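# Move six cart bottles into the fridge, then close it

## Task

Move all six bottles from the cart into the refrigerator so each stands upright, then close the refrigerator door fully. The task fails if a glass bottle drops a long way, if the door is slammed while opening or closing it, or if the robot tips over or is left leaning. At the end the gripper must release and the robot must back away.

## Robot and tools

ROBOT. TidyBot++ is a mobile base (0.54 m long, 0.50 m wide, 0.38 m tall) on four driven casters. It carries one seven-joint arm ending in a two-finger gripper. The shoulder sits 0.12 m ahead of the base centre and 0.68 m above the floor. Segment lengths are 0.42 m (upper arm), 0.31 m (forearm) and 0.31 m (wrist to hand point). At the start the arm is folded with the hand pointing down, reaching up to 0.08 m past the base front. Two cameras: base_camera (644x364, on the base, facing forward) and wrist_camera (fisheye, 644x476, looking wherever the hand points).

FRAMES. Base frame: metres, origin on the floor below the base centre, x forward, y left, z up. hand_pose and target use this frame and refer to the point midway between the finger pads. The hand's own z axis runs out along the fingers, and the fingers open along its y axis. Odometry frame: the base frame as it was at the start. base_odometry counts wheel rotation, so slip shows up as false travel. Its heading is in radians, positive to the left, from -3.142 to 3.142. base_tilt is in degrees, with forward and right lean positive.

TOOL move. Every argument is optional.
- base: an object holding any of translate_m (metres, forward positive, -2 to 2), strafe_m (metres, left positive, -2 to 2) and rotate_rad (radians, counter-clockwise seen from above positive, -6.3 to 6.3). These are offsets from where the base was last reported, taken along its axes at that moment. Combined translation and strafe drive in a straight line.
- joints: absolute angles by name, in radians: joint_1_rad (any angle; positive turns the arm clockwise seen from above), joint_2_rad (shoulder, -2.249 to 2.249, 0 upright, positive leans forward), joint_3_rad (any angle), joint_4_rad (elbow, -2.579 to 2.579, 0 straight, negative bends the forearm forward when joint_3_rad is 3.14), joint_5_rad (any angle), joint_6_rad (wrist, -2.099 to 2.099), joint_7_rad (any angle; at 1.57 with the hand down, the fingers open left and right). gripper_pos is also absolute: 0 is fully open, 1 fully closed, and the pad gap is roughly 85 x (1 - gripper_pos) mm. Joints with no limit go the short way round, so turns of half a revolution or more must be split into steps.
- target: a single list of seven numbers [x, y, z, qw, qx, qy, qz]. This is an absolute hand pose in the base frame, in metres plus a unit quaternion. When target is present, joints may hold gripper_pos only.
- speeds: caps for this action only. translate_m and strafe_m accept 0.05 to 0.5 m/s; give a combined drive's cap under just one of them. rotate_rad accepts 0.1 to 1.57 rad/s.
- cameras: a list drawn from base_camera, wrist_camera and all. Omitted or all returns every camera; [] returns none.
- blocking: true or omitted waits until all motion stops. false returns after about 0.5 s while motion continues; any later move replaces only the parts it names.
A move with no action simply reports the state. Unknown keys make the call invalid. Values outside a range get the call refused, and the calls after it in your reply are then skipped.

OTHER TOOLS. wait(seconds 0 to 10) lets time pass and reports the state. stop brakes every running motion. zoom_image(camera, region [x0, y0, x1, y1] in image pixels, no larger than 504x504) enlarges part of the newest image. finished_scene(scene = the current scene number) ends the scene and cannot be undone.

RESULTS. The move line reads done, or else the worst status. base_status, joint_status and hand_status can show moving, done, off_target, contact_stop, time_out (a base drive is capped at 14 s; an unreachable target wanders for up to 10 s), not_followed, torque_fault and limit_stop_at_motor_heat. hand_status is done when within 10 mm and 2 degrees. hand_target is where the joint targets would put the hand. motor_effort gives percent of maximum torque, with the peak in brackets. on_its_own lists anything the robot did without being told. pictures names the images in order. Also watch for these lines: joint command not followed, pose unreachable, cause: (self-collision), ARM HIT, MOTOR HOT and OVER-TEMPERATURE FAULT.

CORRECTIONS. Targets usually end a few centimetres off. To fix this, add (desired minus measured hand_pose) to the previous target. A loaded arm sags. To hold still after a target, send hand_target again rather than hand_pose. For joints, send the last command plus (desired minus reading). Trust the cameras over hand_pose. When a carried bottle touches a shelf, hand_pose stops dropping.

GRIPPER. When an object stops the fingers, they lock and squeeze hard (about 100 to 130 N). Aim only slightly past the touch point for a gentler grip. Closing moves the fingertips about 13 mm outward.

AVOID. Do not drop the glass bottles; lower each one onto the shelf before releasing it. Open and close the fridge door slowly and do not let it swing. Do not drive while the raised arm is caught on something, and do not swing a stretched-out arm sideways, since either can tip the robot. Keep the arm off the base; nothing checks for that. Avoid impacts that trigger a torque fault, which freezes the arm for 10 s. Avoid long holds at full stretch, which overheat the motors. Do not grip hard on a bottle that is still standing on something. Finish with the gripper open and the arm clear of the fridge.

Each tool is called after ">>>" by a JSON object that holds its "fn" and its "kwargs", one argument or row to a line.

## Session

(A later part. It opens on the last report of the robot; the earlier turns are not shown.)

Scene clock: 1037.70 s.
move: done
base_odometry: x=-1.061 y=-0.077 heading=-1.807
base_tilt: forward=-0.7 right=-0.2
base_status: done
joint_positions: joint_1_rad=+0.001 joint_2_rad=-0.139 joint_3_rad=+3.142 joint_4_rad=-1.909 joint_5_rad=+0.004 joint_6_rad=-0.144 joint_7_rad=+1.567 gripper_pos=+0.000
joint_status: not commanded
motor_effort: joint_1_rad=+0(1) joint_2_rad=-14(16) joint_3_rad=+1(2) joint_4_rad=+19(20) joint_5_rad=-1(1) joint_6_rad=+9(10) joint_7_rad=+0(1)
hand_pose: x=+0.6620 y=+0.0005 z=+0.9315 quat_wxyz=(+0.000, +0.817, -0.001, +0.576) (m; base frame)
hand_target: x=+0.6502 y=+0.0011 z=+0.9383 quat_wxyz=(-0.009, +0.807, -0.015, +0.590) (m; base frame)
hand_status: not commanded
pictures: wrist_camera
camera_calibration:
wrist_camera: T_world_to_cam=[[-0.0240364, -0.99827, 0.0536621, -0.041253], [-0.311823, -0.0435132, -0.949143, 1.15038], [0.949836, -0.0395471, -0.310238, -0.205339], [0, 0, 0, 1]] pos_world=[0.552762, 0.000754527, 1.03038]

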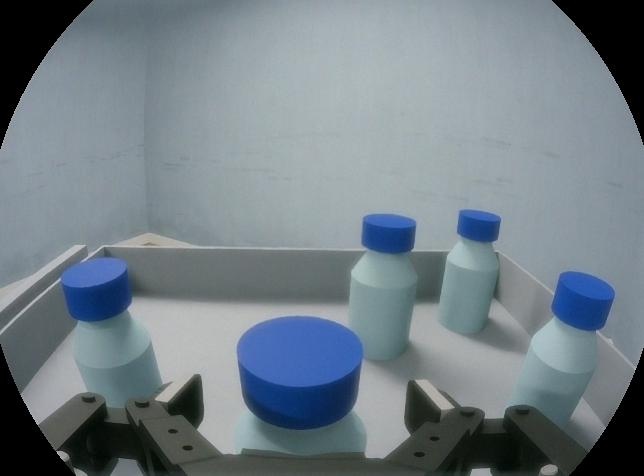

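>>> {"fn": "move", "kwargs": {
  "base": {"translate_m": 0.02, "strafe_m": 0.003},
  "speeds": {"translate_m": 0.1},
  "cameras": ["wrist_camera"]
}}

>>> {"fn": "move", "kwargs": {
  "joints": {"gripper_pos": 0.55},
  "speeds": {"gripper_pos": 0.3},
  "cameras": ["wrist_camera"]
}}

Scene clock: 1047.10 s.
move: done
base_odometry: x=-1.063 y=-0.097 heading=-1.807
base_tilt: forward=-0.7 right=-0.2
base_status: done
joint_positions: joint_1_rad=+0.001 joint_2_rad=-0.143 joint_3_rad=+3.142 joint_4_rad=-1.909 joint_5_rad=+0.004 joint_6_rad=-0.143 joint_7_rad=+1.567 gripper_pos=+0.000
joint_status: not commanded
motor_effort: joint_1_rad=+1(1) joint_2_rad=-14(17) joint_3_rad=+1(2) joint_4_rad=+19(20) joint_5_rad=-1(1) joint_6_rad=+9(9) joint_7_rad=+0(1)
hand_pose: x=+0.6611 y=+0.0005 z=+0.9336 quat_wxyz=(+0.000, +0.816, -0.001, +0.578) (m; base frame)
hand_target: x=+0.6502 y=+0.0011 z=+0.9383 quat_wxyz=(-0.009, +0.807, -0.015, +0.590) (m; base frame)
hand_status: not commanded
pictures: wrist_camera
camera_calibration:
wrist_camera: T_world_to_cam=[[-0.0242376, -0.99827, 0.0535634, -0.0411464], [-0.307693, -0.0435291, -0.95049, 1.15067], [0.951177, -0.0395187, -0.306105, -0.208577], [0, 0, 0, 1]] pos_world=[0.55145, 0.000769798, 1.03206]

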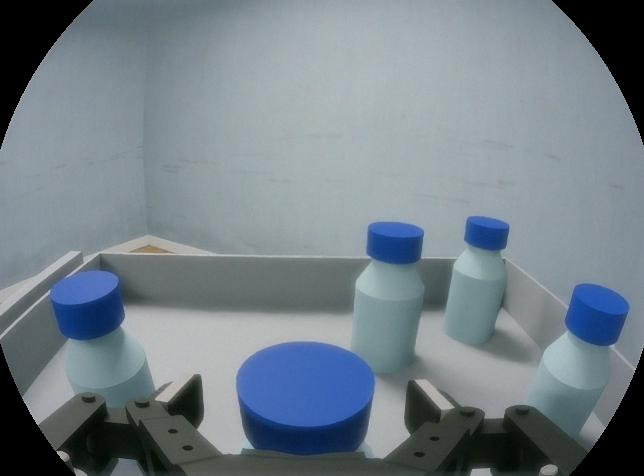

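Scene clock: 1049.27 s.
move: off_target
base_odometry: x=-1.063 y=-0.097 heading=-1.807
base_tilt: forward=-0.7 right=-0.2
base_status: not commanded
joint_positions: joint_1_rad=+0.001 joint_2_rad=-0.143 joint_3_rad=+3.143 joint_4_rad=-1.909 joint_5_rad=+0.004 joint_6_rad=-0.143 joint_7_rad=+1.567 gripper_pos=+0.419
joint_status: gripper_pos off_target (ended at +0.419, target +0.550)
motor_effort: joint_1_rad=-1(2) joint_2_rad=-12(15) joint_3_rad=+0(2) joint_4_rad=+18(20) joint_5_rad=-1(2) joint_6_rad=+9(10) joint_7_rad=+0(1)
hand_pose: x=+0.6612 y=+0.0002 z=+0.9338 quat_wxyz=(+0.001, +0.816, -0.001, +0.578) (m; base frame)
hand_target: x=+0.6502 y=+0.0011 z=+0.9383 quat_wxyz=(-0.009, +0.807, -0.015, +0.590) (m; base frame)
hand_status: not commanded
pictures: wrist_camera
camera_calibration:
wrist_camera: T_world_to_cam=[[-0.0247552, -0.99826, 0.05352, -0.0410462], [-0.307309, -0.0433452, -0.950622, 1.15066], [0.951288, -0.03998, -0.305701, -0.209045], [0, 0, 0, 1]] pos_world=[0.551455, 0.000543347, 1.03214]

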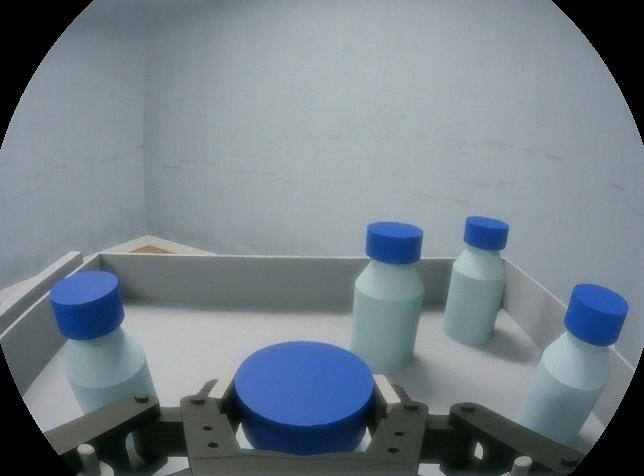

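>>> {"fn": "move", "kwargs": {
  "joints": {"joint_2_rad": -0.10, "joint_4_rad": -1.248, "joint_6_rad": -0.745},
  "cameras": ["wrist_camera"]
}}

>>> {"fn": "move", "kwargs": {
  "base": {"translate_m": -0.25},
  "cameras": []
}}

>>> {"fn": "move", "kwargs": {
  "base": {"translate_m": 0.8055, "strafe_m": 1.593, "rotate_rad": 1.039},
  "joints": {"joint_1_rad": 0.2965, "joint_2_rad": 0.127, "joint_4_rad": -1.009, "joint_6_rad": -0.744}
}}

Scene clock: 1105.37 s.
move: off_target
base_odometry: x=-1.063 y=-0.097 heading=-1.807
base_tilt: forward=-0.7 right=-0.2
base_status: not commanded
joint_positions: joint_1_rad=+0.001 joint_2_rad=-0.109 joint_3_rad=+3.143 joint_4_rad=-1.321 joint_5_rad=+0.004 joint_6_rad=-0.712 joint_7_rad=+1.567 gripper_pos=+0.419
joint_status: joint_4_rad off_target (ended at -1.321, target -1.248); the others done
motor_effort: joint_1_rad=+0(1) joint_2_rad=-19(21) joint_3_rad=+1(2) joint_4_rad=+23(26) joint_5_rad=-1(1) joint_6_rad=+13(16) joint_7_rad=+0(1)
hand_pose: x=+0.6599 y=-0.0004 z=+1.1024 quat_wxyz=(+0.001, +0.821, -0.002, +0.572) (m; base frame)
hand_target: x=+0.6589 y=-0.0051 z=+1.1310 quat_wxyz=(-0.004, +0.811, -0.025, +0.585) (m; base frame)
hand_status: not commanded
pictures: wrist_camera
camera_calibration:
wrist_camera: T_world_to_cam=[[-0.0260521, -0.998215, 0.0537439, -0.0501073], [-0.321955, -0.0425192, -0.9458, 1.3149], [0.946396, -0.0419432, -0.320273, -0.136968], [0, 0, 0, 1]] pos_world=[0.55166, 0.000145722, 1.20246]

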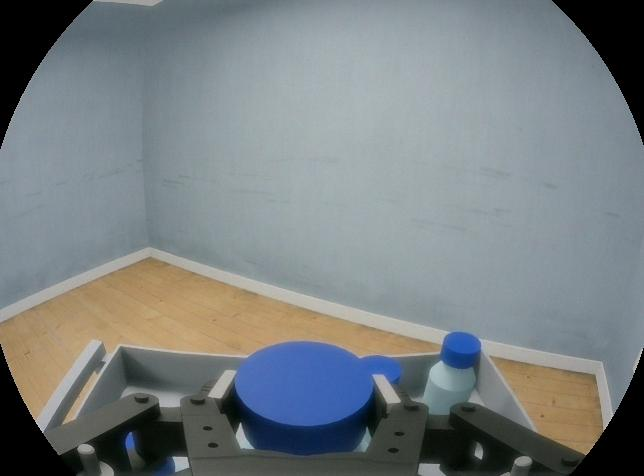

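Scene clock: 1107.17 s.
move: done
base_odometry: x=-1.005 y=+0.146 heading=-1.808
base_tilt: forward=-0.7 right=-0.2
base_status: done
joint_positions: joint_1_rad=+0.001 joint_2_rad=-0.090 joint_3_rad=+3.142 joint_4_rad=-1.319 joint_5_rad=+0.004 joint_6_rad=-0.718 joint_7_rad=+1.567 gripper_pos=+0.419
joint_status: not commanded
motor_effort: joint_1_rad=+0(2) joint_2_rad=-19(25) joint_3_rad=+2(2) joint_4_rad=+23(24) joint_5_rad=-1(2) joint_6_rad=+13(14) joint_7_rad=+0(1)
hand_pose: x=+0.6667 y=-0.0006 z=+1.0922 quat_wxyz=(+0.001, +0.827, -0.002, +0.563) (m; base frame)
hand_target: x=+0.6589 y=-0.0051 z=+1.1310 quat_wxyz=(-0.004, +0.811, -0.025, +0.585) (m; base frame)
hand_status: not commanded
pictures: none
No camera images: "cameras" was empty.

Scene clock: 1111.73 s.
move: off_target
base_odometry: x=+0.355 y=-1.010 heading=-0.767
base_tilt: forward=-0.7 right=-0.2
base_status: done
joint_positions: joint_1_rad=+0.294 joint_2_rad=+0.149 joint_3_rad=+3.138 joint_4_rad=-1.080 joint_5_rad=+0.008 joint_6_rad=-0.721 joint_7_rad=+1.567 gripper_pos=+0.419
joint_status: joint_4_rad off_target (ended at -1.080, target -1.009); the others done
motor_effort: joint_1_rad=+0(5) joint_2_rad=-28(32) joint_3_rad=+1(5) joint_4_rad=+23(24) joint_5_rad=-1(3) joint_6_rad=+14(15) joint_7_rad=+0(1)
hand_pose: x=+0.7396 y=-0.1861 z=+1.0882 quat_wxyz=(+0.084, +0.819, -0.121, +0.555) (m; base frame)
hand_target: x=+0.7247 y=-0.1904 z=+1.1370 quat_wxyz=(+0.083, +0.795, -0.144, +0.584) (m; base frame)
hand_status: not commanded
pictures: base_camera, wrist_camera
camera_calibration:
wrist_camera: T_world_to_cam=[[-0.309274, -0.949233, 0.0575051, -0.0180976], [-0.343994, 0.0552934, -0.937343, 1.3445], [0.886577, -0.309677, -0.343631, -0.204904], [0, 0, 0, 1]] pos_world=[0.638565, -0.154975, 1.19088]

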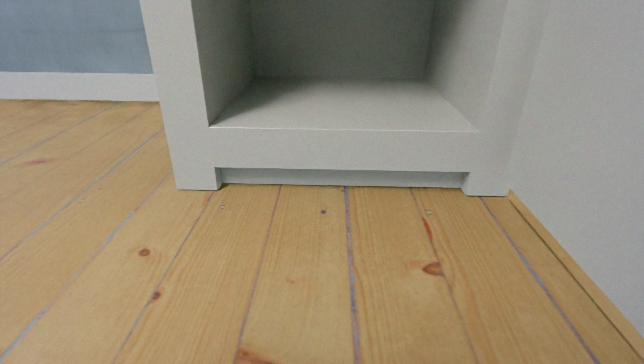

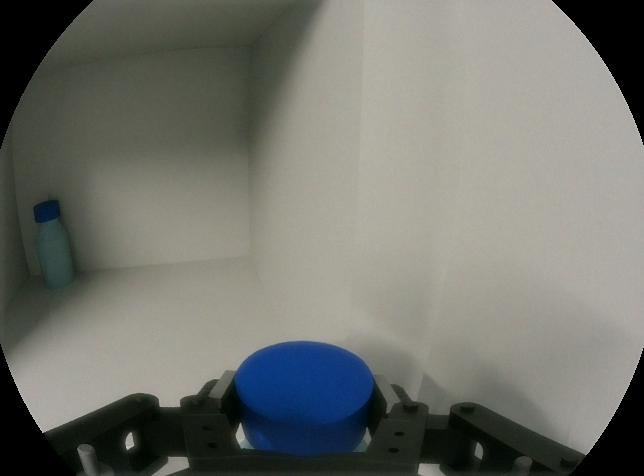

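>>> {"fn": "move", "kwargs": {

}}

Scene clock: 1153.87 s.
base_odometry: x=+0.355 y=-1.010 heading=-0.767
base_tilt: forward=-0.7 right=-0.2
base_status: done
joint_positions: joint_1_rad=+0.294 joint_2_rad=+0.149 joint_3_rad=+3.138 joint_4_rad=-1.080 joint_5_rad=+0.008 joint_6_rad=-0.721 joint_7_rad=+1.567 gripper_pos=+0.419
joint_status: joint_4_rad off_target (ended at -1.080, target -1.009); the others done
motor_effort: joint_1_rad=+1(5) joint_2_rad=-28(32) joint_3_rad=+1(5) joint_4_rad=+24(24) joint_5_rad=-1(3) joint_6_rad=+13(15) joint_7_rad=+0(1)
hand_pose: x=+0.7396 y=-0.1861 z=+1.0882 quat_wxyz=(+0.084, +0.819, -0.121, +0.555) (m; base frame)
hand_target: x=+0.7247 y=-0.1904 z=+1.1370 quat_wxyz=(+0.083, +0.795, -0.144, +0.584) (m; base frame)
hand_status: not commanded
pictures: base_camera, wrist_camera
camera_calibration:
wrist_camera: T_world_to_cam=[[-0.309274, -0.949233, 0.0575051, -0.0180976], [-0.343994, 0.0552934, -0.937343, 1.3445], [0.886577, -0.309677, -0.343631, -0.204904], [0, 0, 0, 1]] pos_world=[0.638565, -0.154975, 1.19088]

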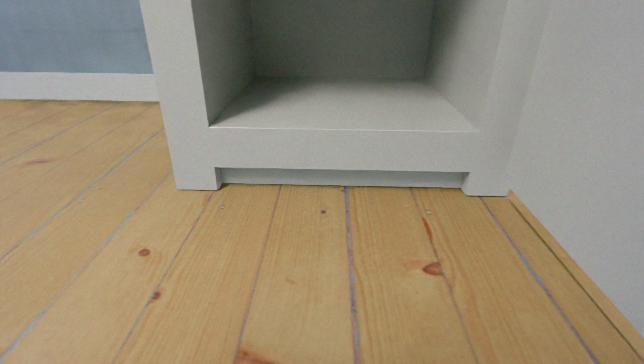

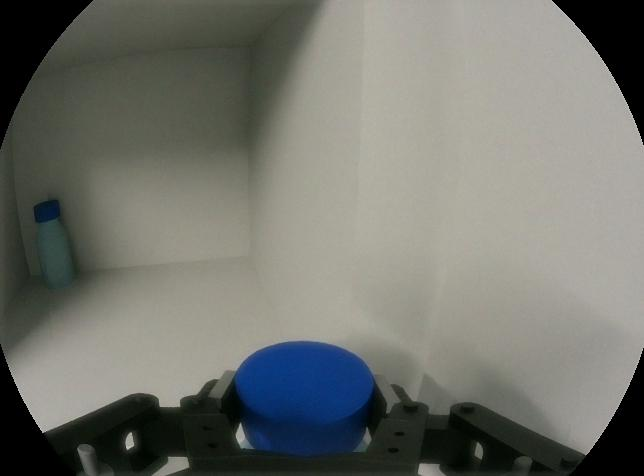

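>>> {"fn": "move", "kwargs": {
  "base": {"translate_m": 0.481},
  "speeds": {"translate_m": 0.2},
  "joints": {"joint_1_rad": 0.2985, "joint_2_rad": 0.127, "joint_3_rad": 3.14, "joint_4_rad": -0.989, "joint_5_rad": 0.035, "joint_6_rad": -0.724, "joint_7_rad": 1.50}
}}

Scene clock: 1182.93 s.
move: off_target
base_odometry: x=+0.701 y=-1.344 heading=-0.767
base_tilt: forward=-0.7 right=-0.2
base_status: done
joint_positions: joint_1_rad=+0.294 joint_2_rad=+0.151 joint_3_rad=+3.138 joint_4_rad=-1.058 joint_5_rad=+0.008 joint_6_rad=-0.721 joint_7_rad=+1.567 gripper_pos=+0.419
joint_status: joint_4_rad off_target (ended at -1.058, target -0.989); the others done
motor_effort: joint_1_rad=+1(1) joint_2_rad=-28(32) joint_3_rad=+1(2) joint_4_rad=+22(24) joint_5_rad=-1(2) joint_6_rad=+13(14) joint_7_rad=+0(1)
hand_pose: x=+0.7405 y=-0.1867 z=+1.0996 quat_wxyz=(+0.085, +0.813, -0.120, +0.563) (m; base frame)
hand_target: x=+0.7252 y=-0.1917 z=+1.1546 quat_wxyz=(+0.085, +0.783, -0.142, +0.600) (m; base frame)
hand_status: not commanded
pictures: base_camera, wrist_camera
camera_calibration:
wrist_camera: T_world_to_cam=[[-0.310868, -0.948742, 0.0570084, -0.0172605], [-0.326193, 0.0501597, -0.943971, 1.34868], [0.892726, -0.312046, -0.325066, -0.227427], [0, 0, 0, 1]] pos_world=[0.637595, -0.154993, 1.20017]

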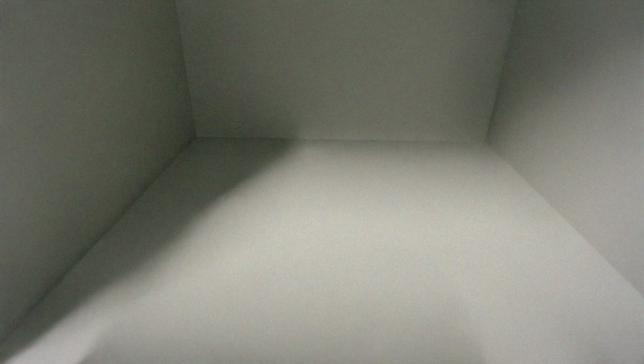

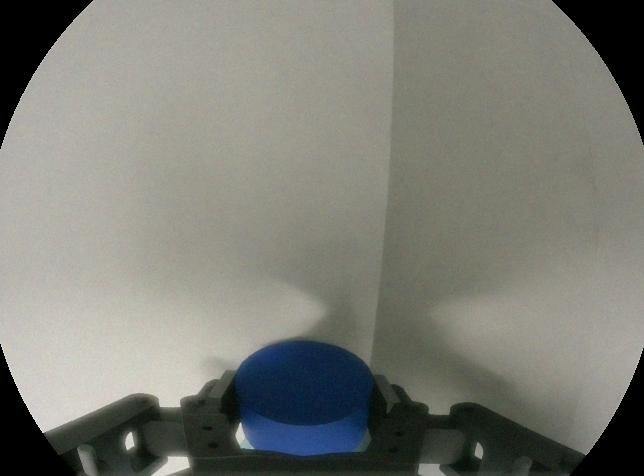

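>>> {"fn": "move", "kwargs": {
  "joints": {"joint_1_rad": 0.2985, "joint_2_rad": 0.109, "joint_3_rad": 3.14, "joint_4_rad": -1.081, "joint_5_rad": 0.035, "joint_6_rad": -0.632, "joint_7_rad": 1.50}
}}

>>> {"fn": "move", "kwargs": {
  "joints": {"joint_1_rad": 0.2985, "joint_2_rad": 0.100, "joint_3_rad": 3.14, "joint_4_rad": -1.127, "joint_5_rad": 0.035, "joint_6_rad": -0.596, "joint_7_rad": 1.50}
}}

Scene clock: 1190.77 s.
move: done
base_odometry: x=+0.701 y=-1.344 heading=-0.767
base_tilt: forward=-0.7 right=-0.2
base_status: not commanded
joint_positions: joint_1_rad=+0.294 joint_2_rad=+0.150 joint_3_rad=+3.138 joint_4_rad=-1.071 joint_5_rad=+0.008 joint_6_rad=-0.694 joint_7_rad=+1.567 gripper_pos=+0.419
joint_status: all done
motor_effort: joint_1_rad=+0(1) joint_2_rad=-24(30) joint_3_rad=+1(2) joint_4_rad=+23(24) joint_5_rad=-1(2) joint_6_rad=+15(16) joint_7_rad=+0(1)
hand_pose: x=+0.7428 y=-0.1873 z=+1.1005 quat_wxyz=(+0.086, +0.809, -0.119, +0.569) (m; base frame)
hand_target: x=+0.7286 y=-0.1919 z=+1.1396 quat_wxyz=(+0.086, +0.778, -0.140, +0.607) (m; base frame)
hand_status: not commanded
pictures: base_camera, wrist_camera
camera_calibration:
wrist_camera: T_world_to_cam=[[-0.31151, -0.94855, 0.0566969, -0.0163469], [-0.312585, 0.0459444, -0.948778, 1.34474], [0.897358, -0.313276, -0.310815, -0.24874], [0, 0, 0, 1]] pos_world=[0.63846, -0.155213, 1.19947]

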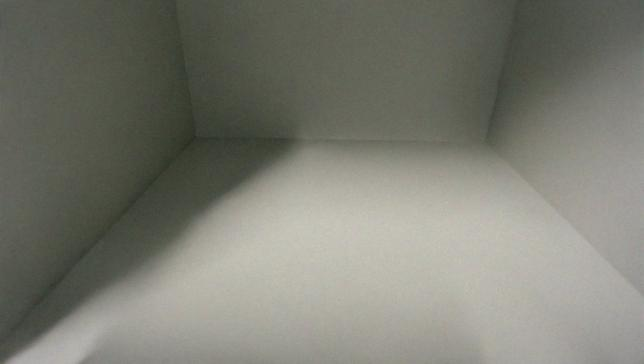

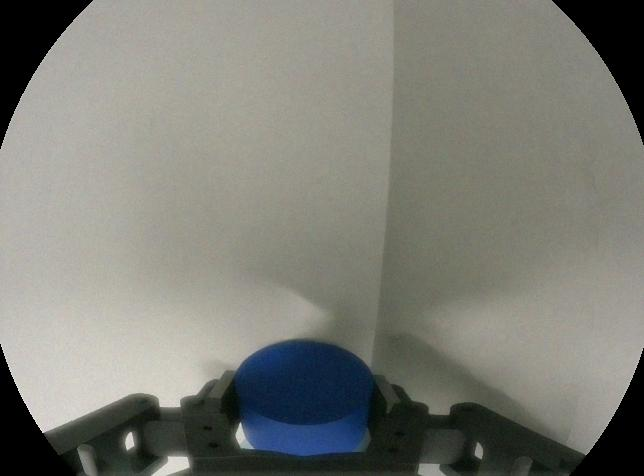

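Scene clock: 1191.47 s.
move: done
base_odometry: x=+0.701 y=-1.344 heading=-0.767
base_tilt: forward=-0.7 right=-0.2
base_status: not commanded
joint_positions: joint_1_rad=+0.294 joint_2_rad=+0.141 joint_3_rad=+3.138 joint_4_rad=-1.100 joint_5_rad=+0.008 joint_6_rad=-0.660 joint_7_rad=+1.567 gripper_pos=+0.419
joint_status: all done
motor_effort: joint_1_rad=-1(2) joint_2_rad=-20(25) joint_3_rad=+0(2) joint_4_rad=+21(23) joint_5_rad=-1(2) joint_6_rad=+14(16) joint_7_rad=+0(1)
hand_pose: x=+0.7425 y=-0.1872 z=+1.0996 quat_wxyz=(+0.087, +0.805, -0.119, +0.575) (m; base frame)
hand_target: x=+0.7290 y=-0.1917 z=+1.1288 quat_wxyz=(+0.086, +0.778, -0.139, +0.607) (m; base frame)
hand_status: not commanded
pictures: base_camera, wrist_camera
camera_calibration:
wrist_camera: T_world_to_cam=[[-0.312071, -0.948382, 0.0564277, -0.0154847], [-0.29935, 0.041787, -0.953228, 1.33808], [0.901666, -0.314366, -0.296939, -0.267335], [0, 0, 0, 1]] pos_world=[0.63677, -0.154641, 1.19699]

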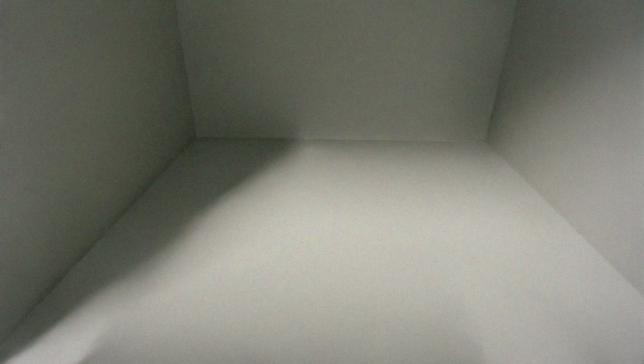

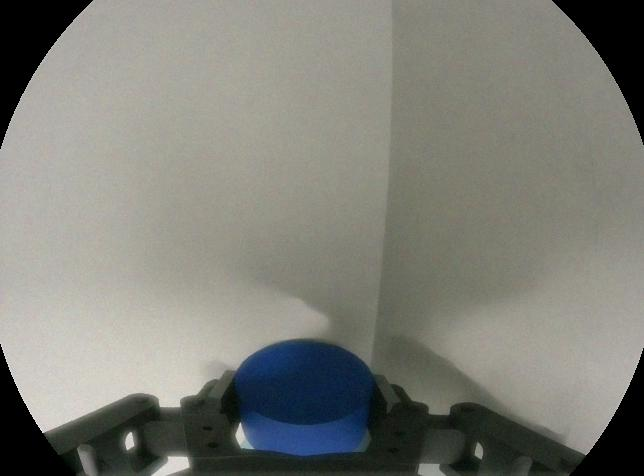

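>>> {"fn": "move", "kwargs": {
  "joints": {"joint_1_rad": 0.2985, "joint_2_rad": 0.091, "joint_3_rad": 3.14, "joint_4_rad": -1.173, "joint_5_rad": 0.035, "joint_6_rad": -0.568, "joint_7_rad": 1.50},
  "cameras": []
}}

>>> {"fn": "move", "kwargs": {
  "joints": {"joint_1_rad": 0.2985, "joint_2_rad": 0.082, "joint_3_rad": 3.14, "joint_4_rad": -1.219, "joint_5_rad": 0.035, "joint_6_rad": -0.532, "joint_7_rad": 1.50},
  "cameras": ["wrist_camera"]
}}

Scene clock: 1197.83 s.
move: done
base_odometry: x=+0.701 y=-1.344 heading=-0.767
base_tilt: forward=-0.7 right=-0.2
base_status: not commanded
joint_positions: joint_1_rad=+0.295 joint_2_rad=+0.133 joint_3_rad=+3.138 joint_4_rad=-1.140 joint_5_rad=+0.008 joint_6_rad=-0.626 joint_7_rad=+1.567 gripper_pos=+0.419
joint_status: all done
motor_effort: joint_1_rad=-1(2) joint_2_rad=-21(22) joint_3_rad=-1(1) joint_4_rad=+20(22) joint_5_rad=-2(4) joint_6_rad=+12(14) joint_7_rad=+0(1)
hand_pose: x=+0.7425 y=-0.1874 z=+1.0909 quat_wxyz=(+0.087, +0.804, -0.119, +0.576) (m; base frame)
hand_target: x=+0.7283 y=-0.1912 z=+1.1154 quat_wxyz=(+0.085, +0.781, -0.139, +0.603) (m; base frame)
hand_status: not commanded
pictures: none
No camera images: "cameras" was empty.

Scene clock: 1198.53 s.
move: done
base_odometry: x=+0.701 y=-1.344 heading=-0.767
base_tilt: forward=-0.7 right=-0.2
base_status: not commanded
joint_positions: joint_1_rad=+0.295 joint_2_rad=+0.127 joint_3_rad=+3.138 joint_4_rad=-1.187 joint_5_rad=+0.008 joint_6_rad=-0.591 joint_7_rad=+1.567 gripper_pos=+0.419
joint_status: all done
motor_effort: joint_1_rad=-1(2) joint_2_rad=-21(22) joint_3_rad=-1(1) joint_4_rad=+22(22) joint_5_rad=-2(3) joint_6_rad=+13(13) joint_7_rad=+0(1)
hand_pose: x=+0.7426 y=-0.1874 z=+1.0768 quat_wxyz=(+0.086, +0.806, -0.119, +0.573) (m; base frame)
hand_target: x=+0.7279 y=-0.1907 z=+1.1043 quat_wxyz=(+0.085, +0.781, -0.139, +0.603) (m; base frame)
hand_status: not commanded
pictures: wrist_camera
camera_calibration:
wrist_camera: T_world_to_cam=[[-0.311816, -0.948446, 0.0567557, -0.0149309], [-0.304059, 0.0430146, -0.951682, 1.31849], [0.900177, -0.314007, -0.301796, -0.267888], [0, 0, 0, 1]] pos_world=[0.637389, -0.154994, 1.17478]

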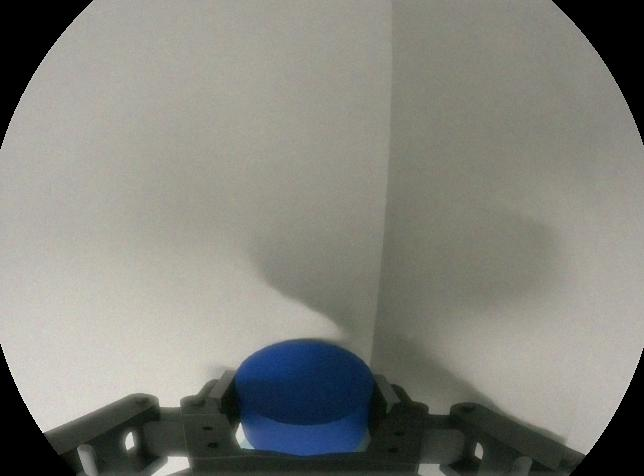

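>>> {"fn": "move", "kwargs": {
  "joints": {"joint_1_rad": 0.2985, "joint_2_rad": 0.077, "joint_3_rad": 3.14, "joint_4_rad": -1.242, "joint_5_rad": 0.035, "joint_6_rad": -0.514, "joint_7_rad": 1.50},
  "cameras": []
}}

>>> {"fn": "move", "kwargs": {
  "joints": {"joint_1_rad": 0.2985, "joint_2_rad": 0.073, "joint_3_rad": 3.14, "joint_4_rad": -1.265, "joint_5_rad": 0.035, "joint_6_rad": -0.496, "joint_7_rad": 1.50},
  "cameras": ["wrist_camera"]
}}

Scene clock: 1203.03 s.
move: done
base_odometry: x=+0.701 y=-1.344 heading=-0.767
base_tilt: forward=-0.7 right=-0.2
base_status: not commanded
joint_positions: joint_1_rad=+0.295 joint_2_rad=+0.123 joint_3_rad=+3.138 joint_4_rad=-1.209 joint_5_rad=+0.008 joint_6_rad=-0.570 joint_7_rad=+1.567 gripper_pos=+0.419
joint_status: all done
motor_effort: joint_1_rad=-2(2) joint_2_rad=-20(21) joint_3_rad=+0(1) joint_4_rad=+20(21) joint_5_rad=-2(3) joint_6_rad=+12(13) joint_7_rad=+0(1)
hand_pose: x=+0.7427 y=-0.1874 z=+1.0724 quat_wxyz=(+0.087, +0.805, -0.119, +0.574) (m; base frame)
hand_target: x=+0.7274 y=-0.1904 z=+1.0990 quat_wxyz=(+0.085, +0.781, -0.138, +0.603) (m; base frame)
hand_status: not commanded
pictures: none
No camera images: "cameras" was empty.

Scene clock: 1203.63 s.
move: done
base_odometry: x=+0.701 y=-1.344 heading=-0.767
base_tilt: forward=-0.7 right=-0.2
base_status: not commanded
joint_positions: joint_1_rad=+0.295 joint_2_rad=+0.118 joint_3_rad=+3.138 joint_4_rad=-1.229 joint_5_rad=+0.008 joint_6_rad=-0.548 joint_7_rad=+1.567 gripper_pos=+0.419
joint_status: all done
motor_effort: joint_1_rad=-1(2) joint_2_rad=-21(21) joint_3_rad=+0(1) joint_4_rad=+20(21) joint_5_rad=-2(3) joint_6_rad=+12(14) joint_7_rad=+0(1)
hand_pose: x=+0.7426 y=-0.1874 z=+1.0702 quat_wxyz=(+0.087, +0.803, -0.118, +0.577) (m; base frame)
hand_target: x=+0.7271 y=-0.1901 z=+1.0930 quat_wxyz=(+0.084, +0.782, -0.138, +0.602) (m; base frame)
hand_status: not commanded
pictures: wrist_camera
camera_calibration:
wrist_camera: T_world_to_cam=[[-0.312158, -0.948343, 0.0565909, -0.0140574], [-0.294614, 0.0400007, -0.954779, 1.30787], [0.903194, -0.314714, -0.291882, -0.2829], [0, 0, 0, 1]] pos_world=[0.636444, -0.15468, 1.16695]

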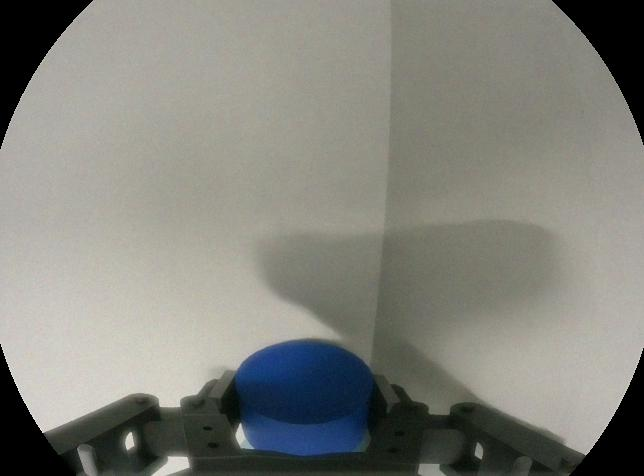

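>>> {"fn": "move", "kwargs": {
  "joints": {"joint_1_rad": 0.2985, "joint_2_rad": 0.069, "joint_3_rad": 3.14, "joint_4_rad": -1.295, "joint_5_rad": 0.035, "joint_6_rad": -0.490, "joint_7_rad": 1.50},
  "cameras": []
}}

>>> {"fn": "move", "kwargs": {
  "joints": {"joint_1_rad": 0.2985, "joint_2_rad": 0.065, "joint_3_rad": 3.14, "joint_4_rad": -1.320, "joint_5_rad": 0.035, "joint_6_rad": -0.474, "joint_7_rad": 1.50},
  "cameras": ["wrist_camera"]
}}

Scene clock: 1209.10 s.
move: done
base_odometry: x=+0.701 y=-1.344 heading=-0.767
base_tilt: forward=-0.7 right=-0.2
base_status: not commanded
joint_positions: joint_1_rad=+0.295 joint_2_rad=+0.111 joint_3_rad=+3.138 joint_4_rad=-1.247 joint_5_rad=+0.008 joint_6_rad=-0.526 joint_7_rad=+1.567 gripper_pos=+0.419
joint_status: all done
motor_effort: joint_1_rad=-1(3) joint_2_rad=-20(21) joint_3_rad=+0(1) joint_4_rad=+18(20) joint_5_rad=-2(2) joint_6_rad=+9(12) joint_7_rad=+0(1)
hand_pose: x=+0.7417 y=-0.1870 z=+1.0701 quat_wxyz=(+0.088, +0.800, -0.118, +0.581) (m; base frame)
hand_target: x=+0.7256 y=-0.1896 z=+1.0792 quat_wxyz=(+0.083, +0.788, -0.139, +0.595) (m; base frame)
hand_status: not commanded
pictures: none
No camera images: "cameras" was empty.

Scene clock: 1209.70 s.
move: done
base_odometry: x=+0.701 y=-1.344 heading=-0.767
base_tilt: forward=-0.7 right=-0.2
base_status: not commanded
joint_positions: joint_1_rad=+0.295 joint_2_rad=+0.102 joint_3_rad=+3.138 joint_4_rad=-1.268 joint_5_rad=+0.008 joint_6_rad=-0.503 joint_7_rad=+1.567 gripper_pos=+0.419
joint_status: all done
motor_effort: joint_1_rad=-1(2) joint_2_rad=-19(20) joint_3_rad=+0(1) joint_4_rad=+17(18) joint_5_rad=-2(3) joint_6_rad=+9(10) joint_7_rad=+0(1)
hand_pose: x=+0.7396 y=-0.1863 z=+1.0705 quat_wxyz=(+0.088, +0.797, -0.117, +0.586) (m; base frame)
hand_target: x=+0.7249 y=-0.1892 z=+1.0713 quat_wxyz=(+0.083, +0.789, -0.139, +0.593) (m; base frame)
hand_status: not commanded
pictures: wrist_camera
camera_calibration:
wrist_camera: T_world_to_cam=[[-0.313051, -0.94808, 0.0560705, -0.0127786], [-0.274464, 0.0337917, -0.961003, 1.29786], [0.909213, -0.316232, -0.270793, -0.30706], [0, 0, 0, 1]] pos_world=[0.631398, -0.153074, 1.16481]

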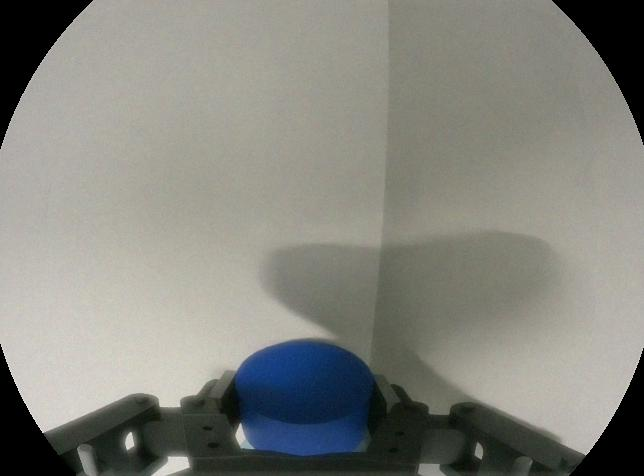

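>>> {"fn": "move", "kwargs": {
  "joints": {"joint_1_rad": 0.2985, "joint_2_rad": 0.065, "joint_3_rad": 3.14, "joint_4_rad": -1.330, "joint_5_rad": 0.035, "joint_6_rad": -0.515, "joint_7_rad": 1.50},
  "cameras": ["wrist_camera"]
}}

Scene clock: 1216.53 s.
move: done
base_odometry: x=+0.701 y=-1.344 heading=-0.767
base_tilt: forward=-0.7 right=-0.2
base_status: not commanded
joint_positions: joint_1_rad=+0.295 joint_2_rad=+0.099 joint_3_rad=+3.138 joint_4_rad=-1.270 joint_5_rad=+0.008 joint_6_rad=-0.505 joint_7_rad=+1.567 gripper_pos=+0.419
joint_status: all done
motor_effort: joint_1_rad=-1(2) joint_2_rad=-19(20) joint_3_rad=+0(1) joint_4_rad=+15(17) joint_5_rad=-2(3) joint_6_rad=+5(8) joint_7_rad=+0(1)
hand_pose: x=+0.7383 y=-0.1859 z=+1.0707 quat_wxyz=(+0.088, +0.797, -0.117, +0.586) (m; base frame)
hand_target: x=+0.7206 y=-0.1883 z=+1.0532 quat_wxyz=(+0.081, +0.804, -0.142, +0.572) (m; base frame)
hand_status: not commanded
pictures: wrist_camera
camera_calibration:
wrist_camera: T_world_to_cam=[[-0.313023, -0.948087, 0.0560969, -0.0128772], [-0.275111, 0.0339816, -0.960812, 1.29796], [0.909027, -0.316189, -0.271467, -0.30477], [0, 0, 0, 1]] pos_world=[0.630097, -0.15268, 1.16508]

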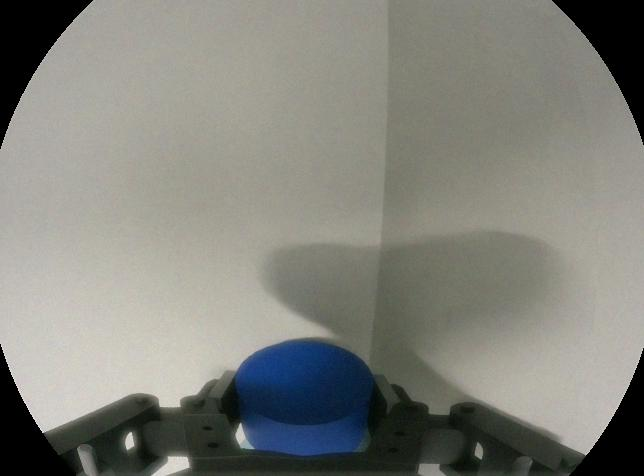

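>>> {"fn": "move", "kwargs": {
  "joints": {"gripper_pos": 0.1},
  "speeds": {"gripper_pos": 0.3},
  "cameras": ["wrist_camera"]
}}

Scene clock: 1220.87 s.
move: done
base_odometry: x=+0.701 y=-1.344 heading=-0.767
base_tilt: forward=-0.7 right=-0.2
base_status: not commanded
joint_positions: joint_1_rad=+0.291 joint_2_rad=+0.099 joint_3_rad=+3.134 joint_4_rad=-1.294 joint_5_rad=+0.008 joint_6_rad=-0.505 joint_7_rad=+1.566 gripper_pos=+0.100
joint_status: all done
motor_effort: joint_1_rad=+4(5) joint_2_rad=-22(23) joint_3_rad=+5(5) joint_4_rad=+18(21) joint_5_rad=+1(2) joint_6_rad=+9(10) joint_7_rad=+0(1)
hand_pose: x=+0.7389 y=-0.1805 z=+1.0565 quat_wxyz=(+0.084, +0.804, -0.115, +0.577) (m; base frame)
hand_target: x=+0.7206 y=-0.1883 z=+1.0532 quat_wxyz=(+0.081, +0.804, -0.142, +0.572) (m; base frame)
hand_status: not commanded
pictures: wrist_camera
camera_calibration:
wrist_camera: T_world_to_cam=[[-0.303687, -0.951131, 0.0558965, -0.0139537], [-0.296782, 0.038685, -0.954161, 1.29413], [0.90537, -0.306356, -0.294026, -0.279168], [0, 0, 0, 1]] pos_world=[0.632588, -0.14886, 1.15351]

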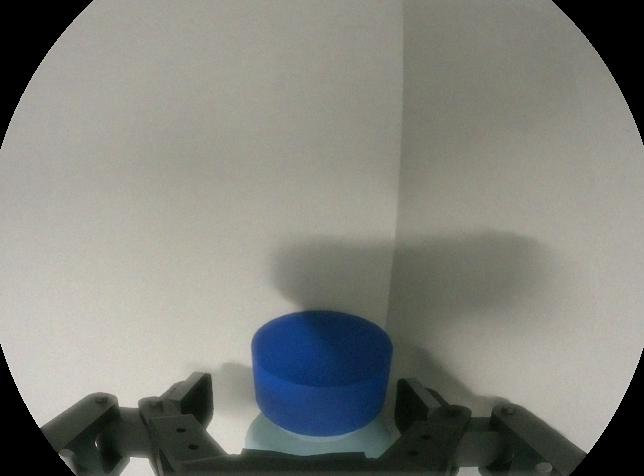

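>>> {"fn": "move", "kwargs": {
  "base": {"translate_m": -0.5},
  "joints": {"gripper_pos": 0},
  "speeds": {"translate_m": 0.35},
  "cameras": ["wrist_camera"]
}}

Scene clock: 1291.47 s.
move: done
base_odometry: x=+0.341 y=-0.997 heading=-0.767
base_tilt: forward=-0.7 right=-0.2
base_status: done
joint_positions: joint_1_rad=+0.289 joint_2_rad=+0.092 joint_3_rad=+3.132 joint_4_rad=-1.294 joint_5_rad=+0.008 joint_6_rad=-0.505 joint_7_rad=+1.566 gripper_pos=+0.000
joint_status: all done
motor_effort: joint_1_rad=+0(7) joint_2_rad=-22(26) joint_3_rad=+1(7) joint_4_rad=+19(20) joint_5_rad=-1(2) joint_6_rad=+8(10) joint_7_rad=+0(1)
hand_pose: x=+0.7371 y=-0.1778 z=+1.0606 quat_wxyz=(+0.083, +0.803, -0.113, +0.579) (m; base frame)
hand_target: x=+0.7206 y=-0.1883 z=+1.0532 quat_wxyz=(+0.081, +0.804, -0.142, +0.572) (m; base frame)
hand_status: not commanded
pictures: wrist_camera
camera_calibration:
wrist_camera: T_world_to_cam=[[-0.300863, -0.952029, 0.055877, -0.0143769], [-0.291039, 0.0358626, -0.956039, 1.29471], [0.908173, -0.303899, -0.287867, -0.283639], [0, 0, 0, 1]] pos_world=[0.63008, -0.146316, 1.15695]

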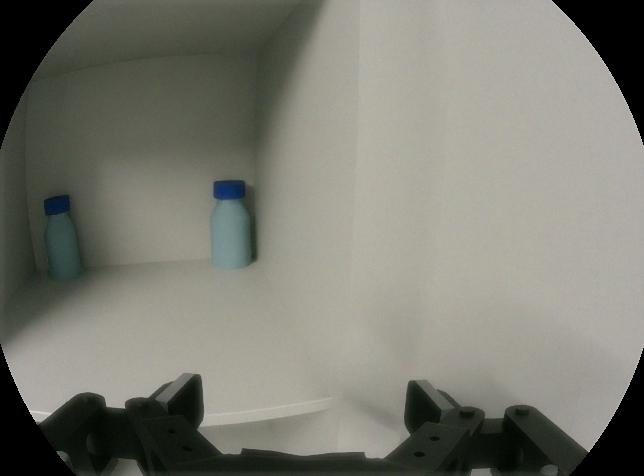

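>>> {"fn": "move", "kwargs": {
  "base": {"translate_m": -1.9922, "strafe_m": -0.1448, "rotate_rad": -1.04},
  "joints": {"joint_1_rad": 0, "joint_2_rad": -0.175, "joint_3_rad": 3.14, "joint_4_rad": -1.948, "joint_5_rad": 0.035, "joint_6_rad": -0.107, "joint_7_rad": 1.50, "gripper_pos": 0},
  "speeds": {"rotate_rad": 0.3}
}}

Scene clock: 1302.90 s.
move: time_out
base_odometry: x=-1.164 y=+0.257 heading=-1.794
base_tilt: forward=-0.7 right=-0.2
base_status: translate_m time_out (by the wheels' count: -1.954 of -1.992); the others done
joint_positions: joint_1_rad=+0.006 joint_2_rad=-0.149 joint_3_rad=+3.141 joint_4_rad=-1.914 joint_5_rad=+0.008 joint_6_rad=-0.138 joint_7_rad=+1.566 gripper_pos=+0.000
joint_status: all done
motor_effort: joint_1_rad=+0(8) joint_2_rad=-14(28) joint_3_rad=+1(9) joint_4_rad=+18(24) joint_5_rad=-1(2) joint_6_rad=+9(13) joint_7_rad=+0(1)
hand_pose: x=+0.6593 y=-0.0014 z=+0.9355 quat_wxyz=(+0.003, +0.814, -0.001, +0.580) (m; base frame)
hand_target: x=+0.6502 y=+0.0011 z=+0.9383 quat_wxyz=(-0.009, +0.807, -0.015, +0.590) (m; base frame)
hand_status: not commanded
pictures: base_camera, wrist_camera
camera_calibration:
wrist_camera: T_world_to_cam=[[-0.027235, -0.997994, 0.0571533, -0.044548], [-0.301756, -0.0462994, -0.95226, 1.14956], [0.952996, -0.0431811, -0.299889, -0.213311], [0, 0, 0, 1]] pos_world=[0.548958, -0.000445734, 1.03326]

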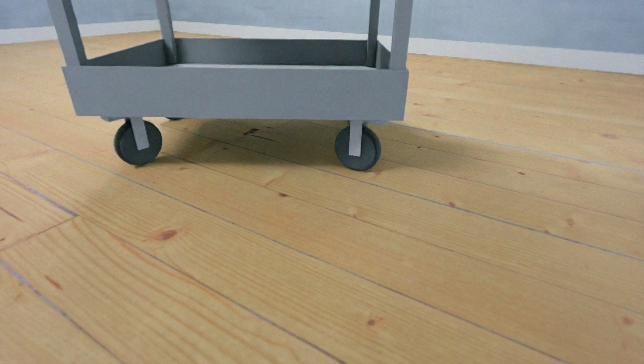

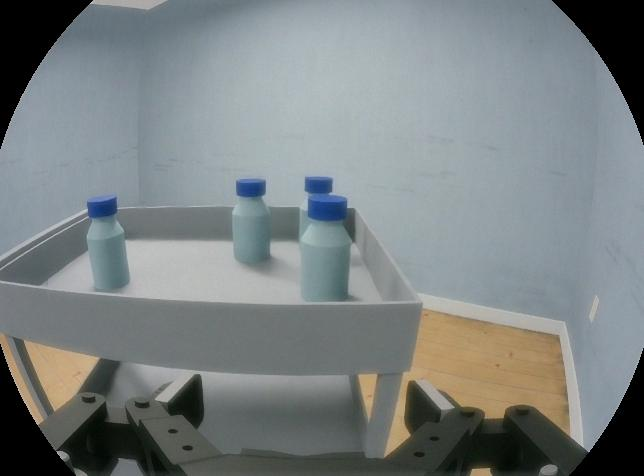

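>>> {"fn": "zoom_image", "kwargs": {
  "camera": "wrist_camera",
  "region": [220, 150, 420, 310]
}}

Scaled by 2.520.

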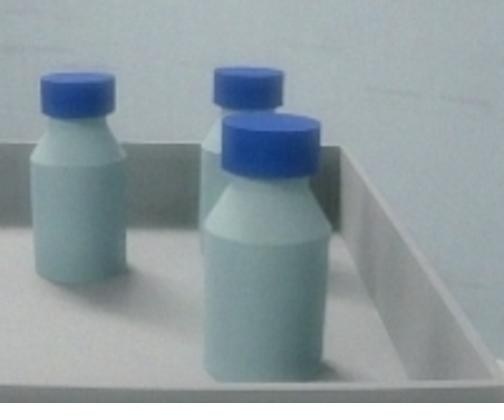

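>>> {"fn": "move", "kwargs": {
  "base": {"translate_m": 0.27, "strafe_m": -0.025},
  "speeds": {"translate_m": 0.25}
}}

Scene clock: 1335.97 s.
move: done
base_odometry: x=-1.248 y=-0.001 heading=-1.794
base_tilt: forward=-0.7 right=-0.2
base_status: done
joint_positions: joint_1_rad=+0.006 joint_2_rad=-0.150 joint_3_rad=+3.141 joint_4_rad=-1.914 joint_5_rad=+0.008 joint_6_rad=-0.138 joint_7_rad=+1.566 gripper_pos=+0.000
joint_status: not commanded
motor_effort: joint_1_rad=+0(1) joint_2_rad=-14(16) joint_3_rad=+1(2) joint_4_rad=+19(20) joint_5_rad=-1(1) joint_6_rad=+9(10) joint_7_rad=+0(1)
hand_pose: x=+0.6590 y=-0.0014 z=+0.9360 quat_wxyz=(+0.003, +0.814, -0.001, +0.581) (m; base frame)
hand_target: x=+0.6502 y=+0.0011 z=+0.9383 quat_wxyz=(-0.009, +0.807, -0.015, +0.590) (m; base frame)
hand_status: not commanded
pictures: base_camera, wrist_camera
camera_calibration:
wrist_camera: T_world_to_cam=[[-0.0272837, -0.997994, 0.0571348, -0.0445296], [-0.300944, -0.0463039, -0.952517, 1.14964], [0.953251, -0.0431826, -0.299077, -0.213896], [0, 0, 0, 1]] pos_world=[0.548658, -0.000444064, 1.03362]

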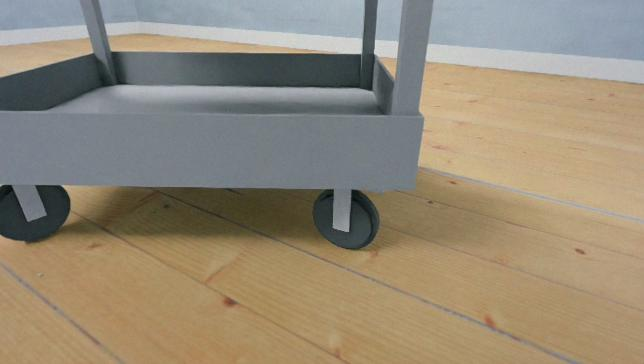

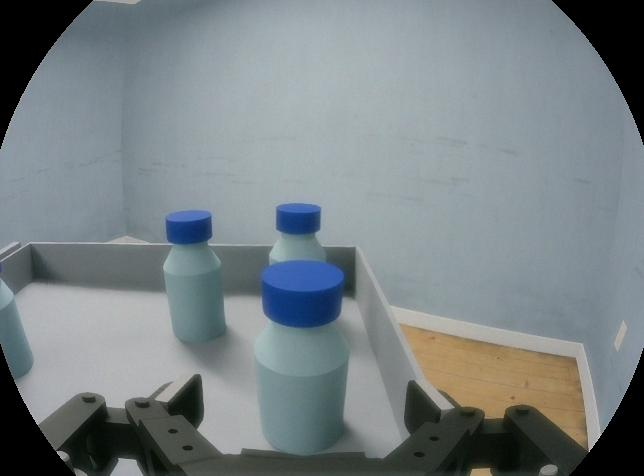

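>>> {"fn": "move", "kwargs": {
  "base": {"translate_m": 0.104, "strafe_m": 0.003},
  "speeds": {"translate_m": 0.15},
  "cameras": ["wrist_camera"]
}}

Scene clock: 1348.67 s.
move: done
base_odometry: x=-1.269 y=-0.103 heading=-1.794
base_tilt: forward=-0.7 right=-0.2
base_status: done
joint_positions: joint_1_rad=+0.006 joint_2_rad=-0.150 joint_3_rad=+3.141 joint_4_rad=-1.914 joint_5_rad=+0.008 joint_6_rad=-0.138 joint_7_rad=+1.566 gripper_pos=+0.000
joint_status: not commanded
motor_effort: joint_1_rad=+0(1) joint_2_rad=-13(16) joint_3_rad=+1(2) joint_4_rad=+19(20) joint_5_rad=-1(1) joint_6_rad=+9(10) joint_7_rad=+1(1)
hand_pose: x=+0.6589 y=-0.0014 z=+0.9364 quat_wxyz=(+0.003, +0.814, -0.001, +0.581) (m; base frame)
hand_target: x=+0.6502 y=+0.0011 z=+0.9383 quat_wxyz=(-0.009, +0.807, -0.015, +0.590) (m; base frame)
hand_status: not commanded
pictures: wrist_camera
camera_calibration:
wrist_camera: T_world_to_cam=[[-0.0273223, -0.997993, 0.0571201, -0.044515], [-0.3003, -0.0463075, -0.95272, 1.1497], [0.953453, -0.0431837, -0.298432, -0.214359], [0, 0, 0, 1]] pos_world=[0.54842, -0.000442737, 1.03391]

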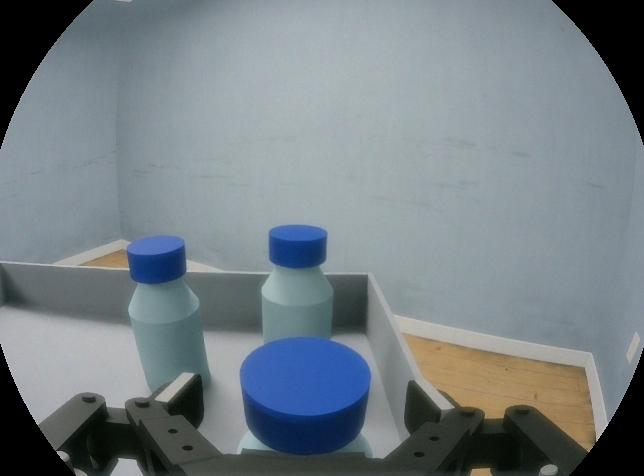

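>>> {"fn": "move", "kwargs": {
  "base": {"translate_m": 0.009},
  "speeds": {"translate_m": 0.1},
  "cameras": []
}}

>>> {"fn": "move", "kwargs": {
  "joints": {"gripper_pos": 0.55},
  "speeds": {"gripper_pos": 0.3},
  "cameras": ["wrist_camera"]
}}

Scene clock: 1353.63 s.
move: done
base_odometry: x=-1.271 y=-0.112 heading=-1.794
base_tilt: forward=-0.7 right=-0.2
base_status: done
joint_positions: joint_1_rad=+0.006 joint_2_rad=-0.151 joint_3_rad=+3.141 joint_4_rad=-1.914 joint_5_rad=+0.008 joint_6_rad=-0.138 joint_7_rad=+1.566 gripper_pos=+0.000
joint_status: not commanded
motor_effort: joint_1_rad=+0(2) joint_2_rad=-14(17) joint_3_rad=+2(3) joint_4_rad=+19(20) joint_5_rad=-1(1) joint_6_rad=+9(9) joint_7_rad=+0(1)
hand_pose: x=+0.6587 y=-0.0014 z=+0.9368 quat_wxyz=(+0.003, +0.814, -0.001, +0.581) (m; base frame)
hand_target: x=+0.6502 y=+0.0011 z=+0.9383 quat_wxyz=(-0.009, +0.807, -0.015, +0.590) (m; base frame)
hand_status: not commanded
pictures: none
No camera images: "cameras" was empty.

Scene clock: 1355.80 s.
move: off_target
base_odometry: x=-1.271 y=-0.112 heading=-1.794
base_tilt: forward=-0.7 right=-0.2
base_status: not commanded
joint_positions: joint_1_rad=+0.006 joint_2_rad=-0.151 joint_3_rad=+3.141 joint_4_rad=-1.914 joint_5_rad=+0.008 joint_6_rad=-0.138 joint_7_rad=+1.566 gripper_pos=+0.419
joint_status: gripper_pos off_target (ended at +0.419, target +0.550)
motor_effort: joint_1_rad=-1(1) joint_2_rad=-12(15) joint_3_rad=+0(2) joint_4_rad=+18(20) joint_5_rad=-1(2) joint_6_rad=+8(9) joint_7_rad=+0(1)
hand_pose: x=+0.6587 y=-0.0014 z=+0.9368 quat_wxyz=(+0.003, +0.814, -0.001, +0.581) (m; base frame)
hand_target: x=+0.6502 y=+0.0011 z=+0.9383 quat_wxyz=(-0.009, +0.807, -0.015, +0.590) (m; base frame)
hand_status: not commanded
pictures: wrist_camera
camera_calibration:
wrist_camera: T_world_to_cam=[[-0.0274312, -0.997992, 0.0570909, -0.0444783], [-0.299429, -0.0462866, -0.952995, 1.14976], [0.953724, -0.0432365, -0.297558, -0.215064], [0, 0, 0, 1]] pos_world=[0.548163, -0.000469089, 1.03426]

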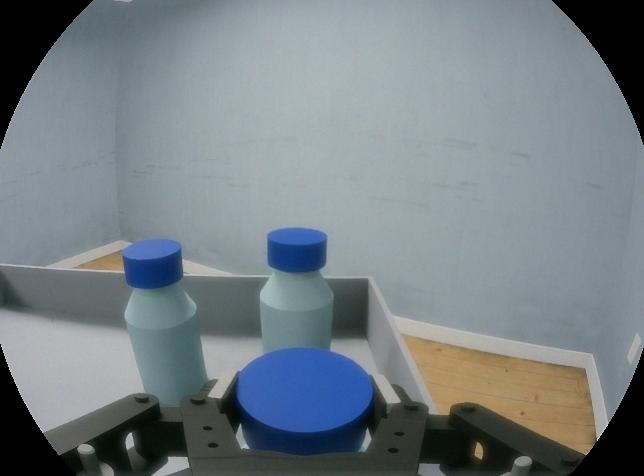

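>>> {"fn": "move", "kwargs": {
  "joints": {"joint_1_rad": 0, "joint_2_rad": -0.10, "joint_3_rad": 3.14, "joint_4_rad": -1.248, "joint_5_rad": 0.035, "joint_6_rad": -0.745, "joint_7_rad": 1.50},
  "cameras": []
}}

>>> {"fn": "move", "kwargs": {
  "base": {"translate_m": -0.27},
  "speeds": {"translate_m": 0.35},
  "cameras": ["wrist_camera"]
}}

Scene clock: 1388.37 s.
move: off_target
base_odometry: x=-1.271 y=-0.112 heading=-1.794
base_tilt: forward=-0.7 right=-0.2
base_status: not commanded
joint_positions: joint_1_rad=+0.006 joint_2_rad=-0.116 joint_3_rad=+3.141 joint_4_rad=-1.311 joint_5_rad=+0.008 joint_6_rad=-0.706 joint_7_rad=+1.566 gripper_pos=+0.419
joint_status: joint_4_rad off_target (ended at -1.311, target -1.248); the others done
motor_effort: joint_1_rad=+1(2) joint_2_rad=-17(20) joint_3_rad=+1(2) joint_4_rad=+21(24) joint_5_rad=-1(2) joint_6_rad=+12(13) joint_7_rad=+0(2)
hand_pose: x=+0.6571 y=-0.0027 z=+1.1144 quat_wxyz=(+0.004, +0.814, -0.003, +0.582) (m; base frame)
hand_target: x=+0.6589 y=-0.0051 z=+1.1310 quat_wxyz=(-0.004, +0.811, -0.025, +0.585) (m; base frame)
hand_status: not commanded
pictures: none
No camera images: "cameras" was empty.

Scene clock: 1390.30 s.
move: done
base_odometry: x=-1.211 y=+0.152 heading=-1.795
base_tilt: forward=-0.7 right=-0.2
base_status: done
joint_positions: joint_1_rad=+0.005 joint_2_rad=-0.091 joint_3_rad=+3.141 joint_4_rad=-1.307 joint_5_rad=+0.008 joint_6_rad=-0.712 joint_7_rad=+1.566 gripper_pos=+0.419
joint_status: not commanded
motor_effort: joint_1_rad=+0(2) joint_2_rad=-17(22) joint_3_rad=+1(3) joint_4_rad=+21(23) joint_5_rad=-1(2) joint_6_rad=+12(13) joint_7_rad=+0(1)
hand_pose: x=+0.6672 y=-0.0025 z=+1.1011 quat_wxyz=(+0.004, +0.822, -0.003, +0.570) (m; base frame)
hand_target: x=+0.6589 y=-0.0051 z=+1.1310 quat_wxyz=(-0.004, +0.811, -0.025, +0.585) (m; base frame)
hand_status: not commanded
pictures: wrist_camera
camera_calibration:
wrist_camera: T_world_to_cam=[[-0.0298782, -0.997901, 0.0574474, -0.0534392], [-0.325472, -0.0446281, -0.944498, 1.31684], [0.94508, -0.0469174, -0.323455, -0.140084], [0, 0, 0, 1]] pos_world=[0.559386, -0.00113154, 1.20151]

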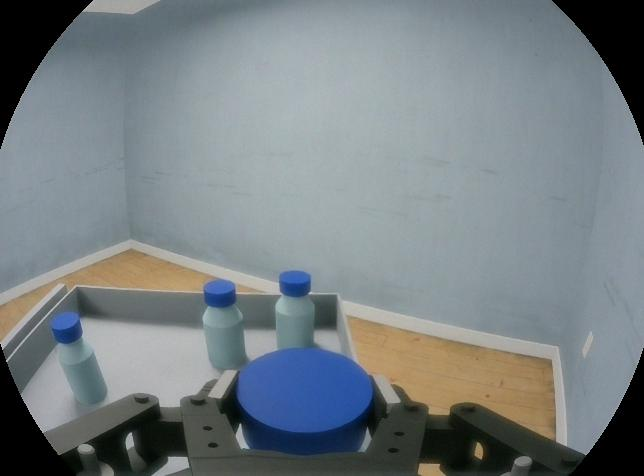

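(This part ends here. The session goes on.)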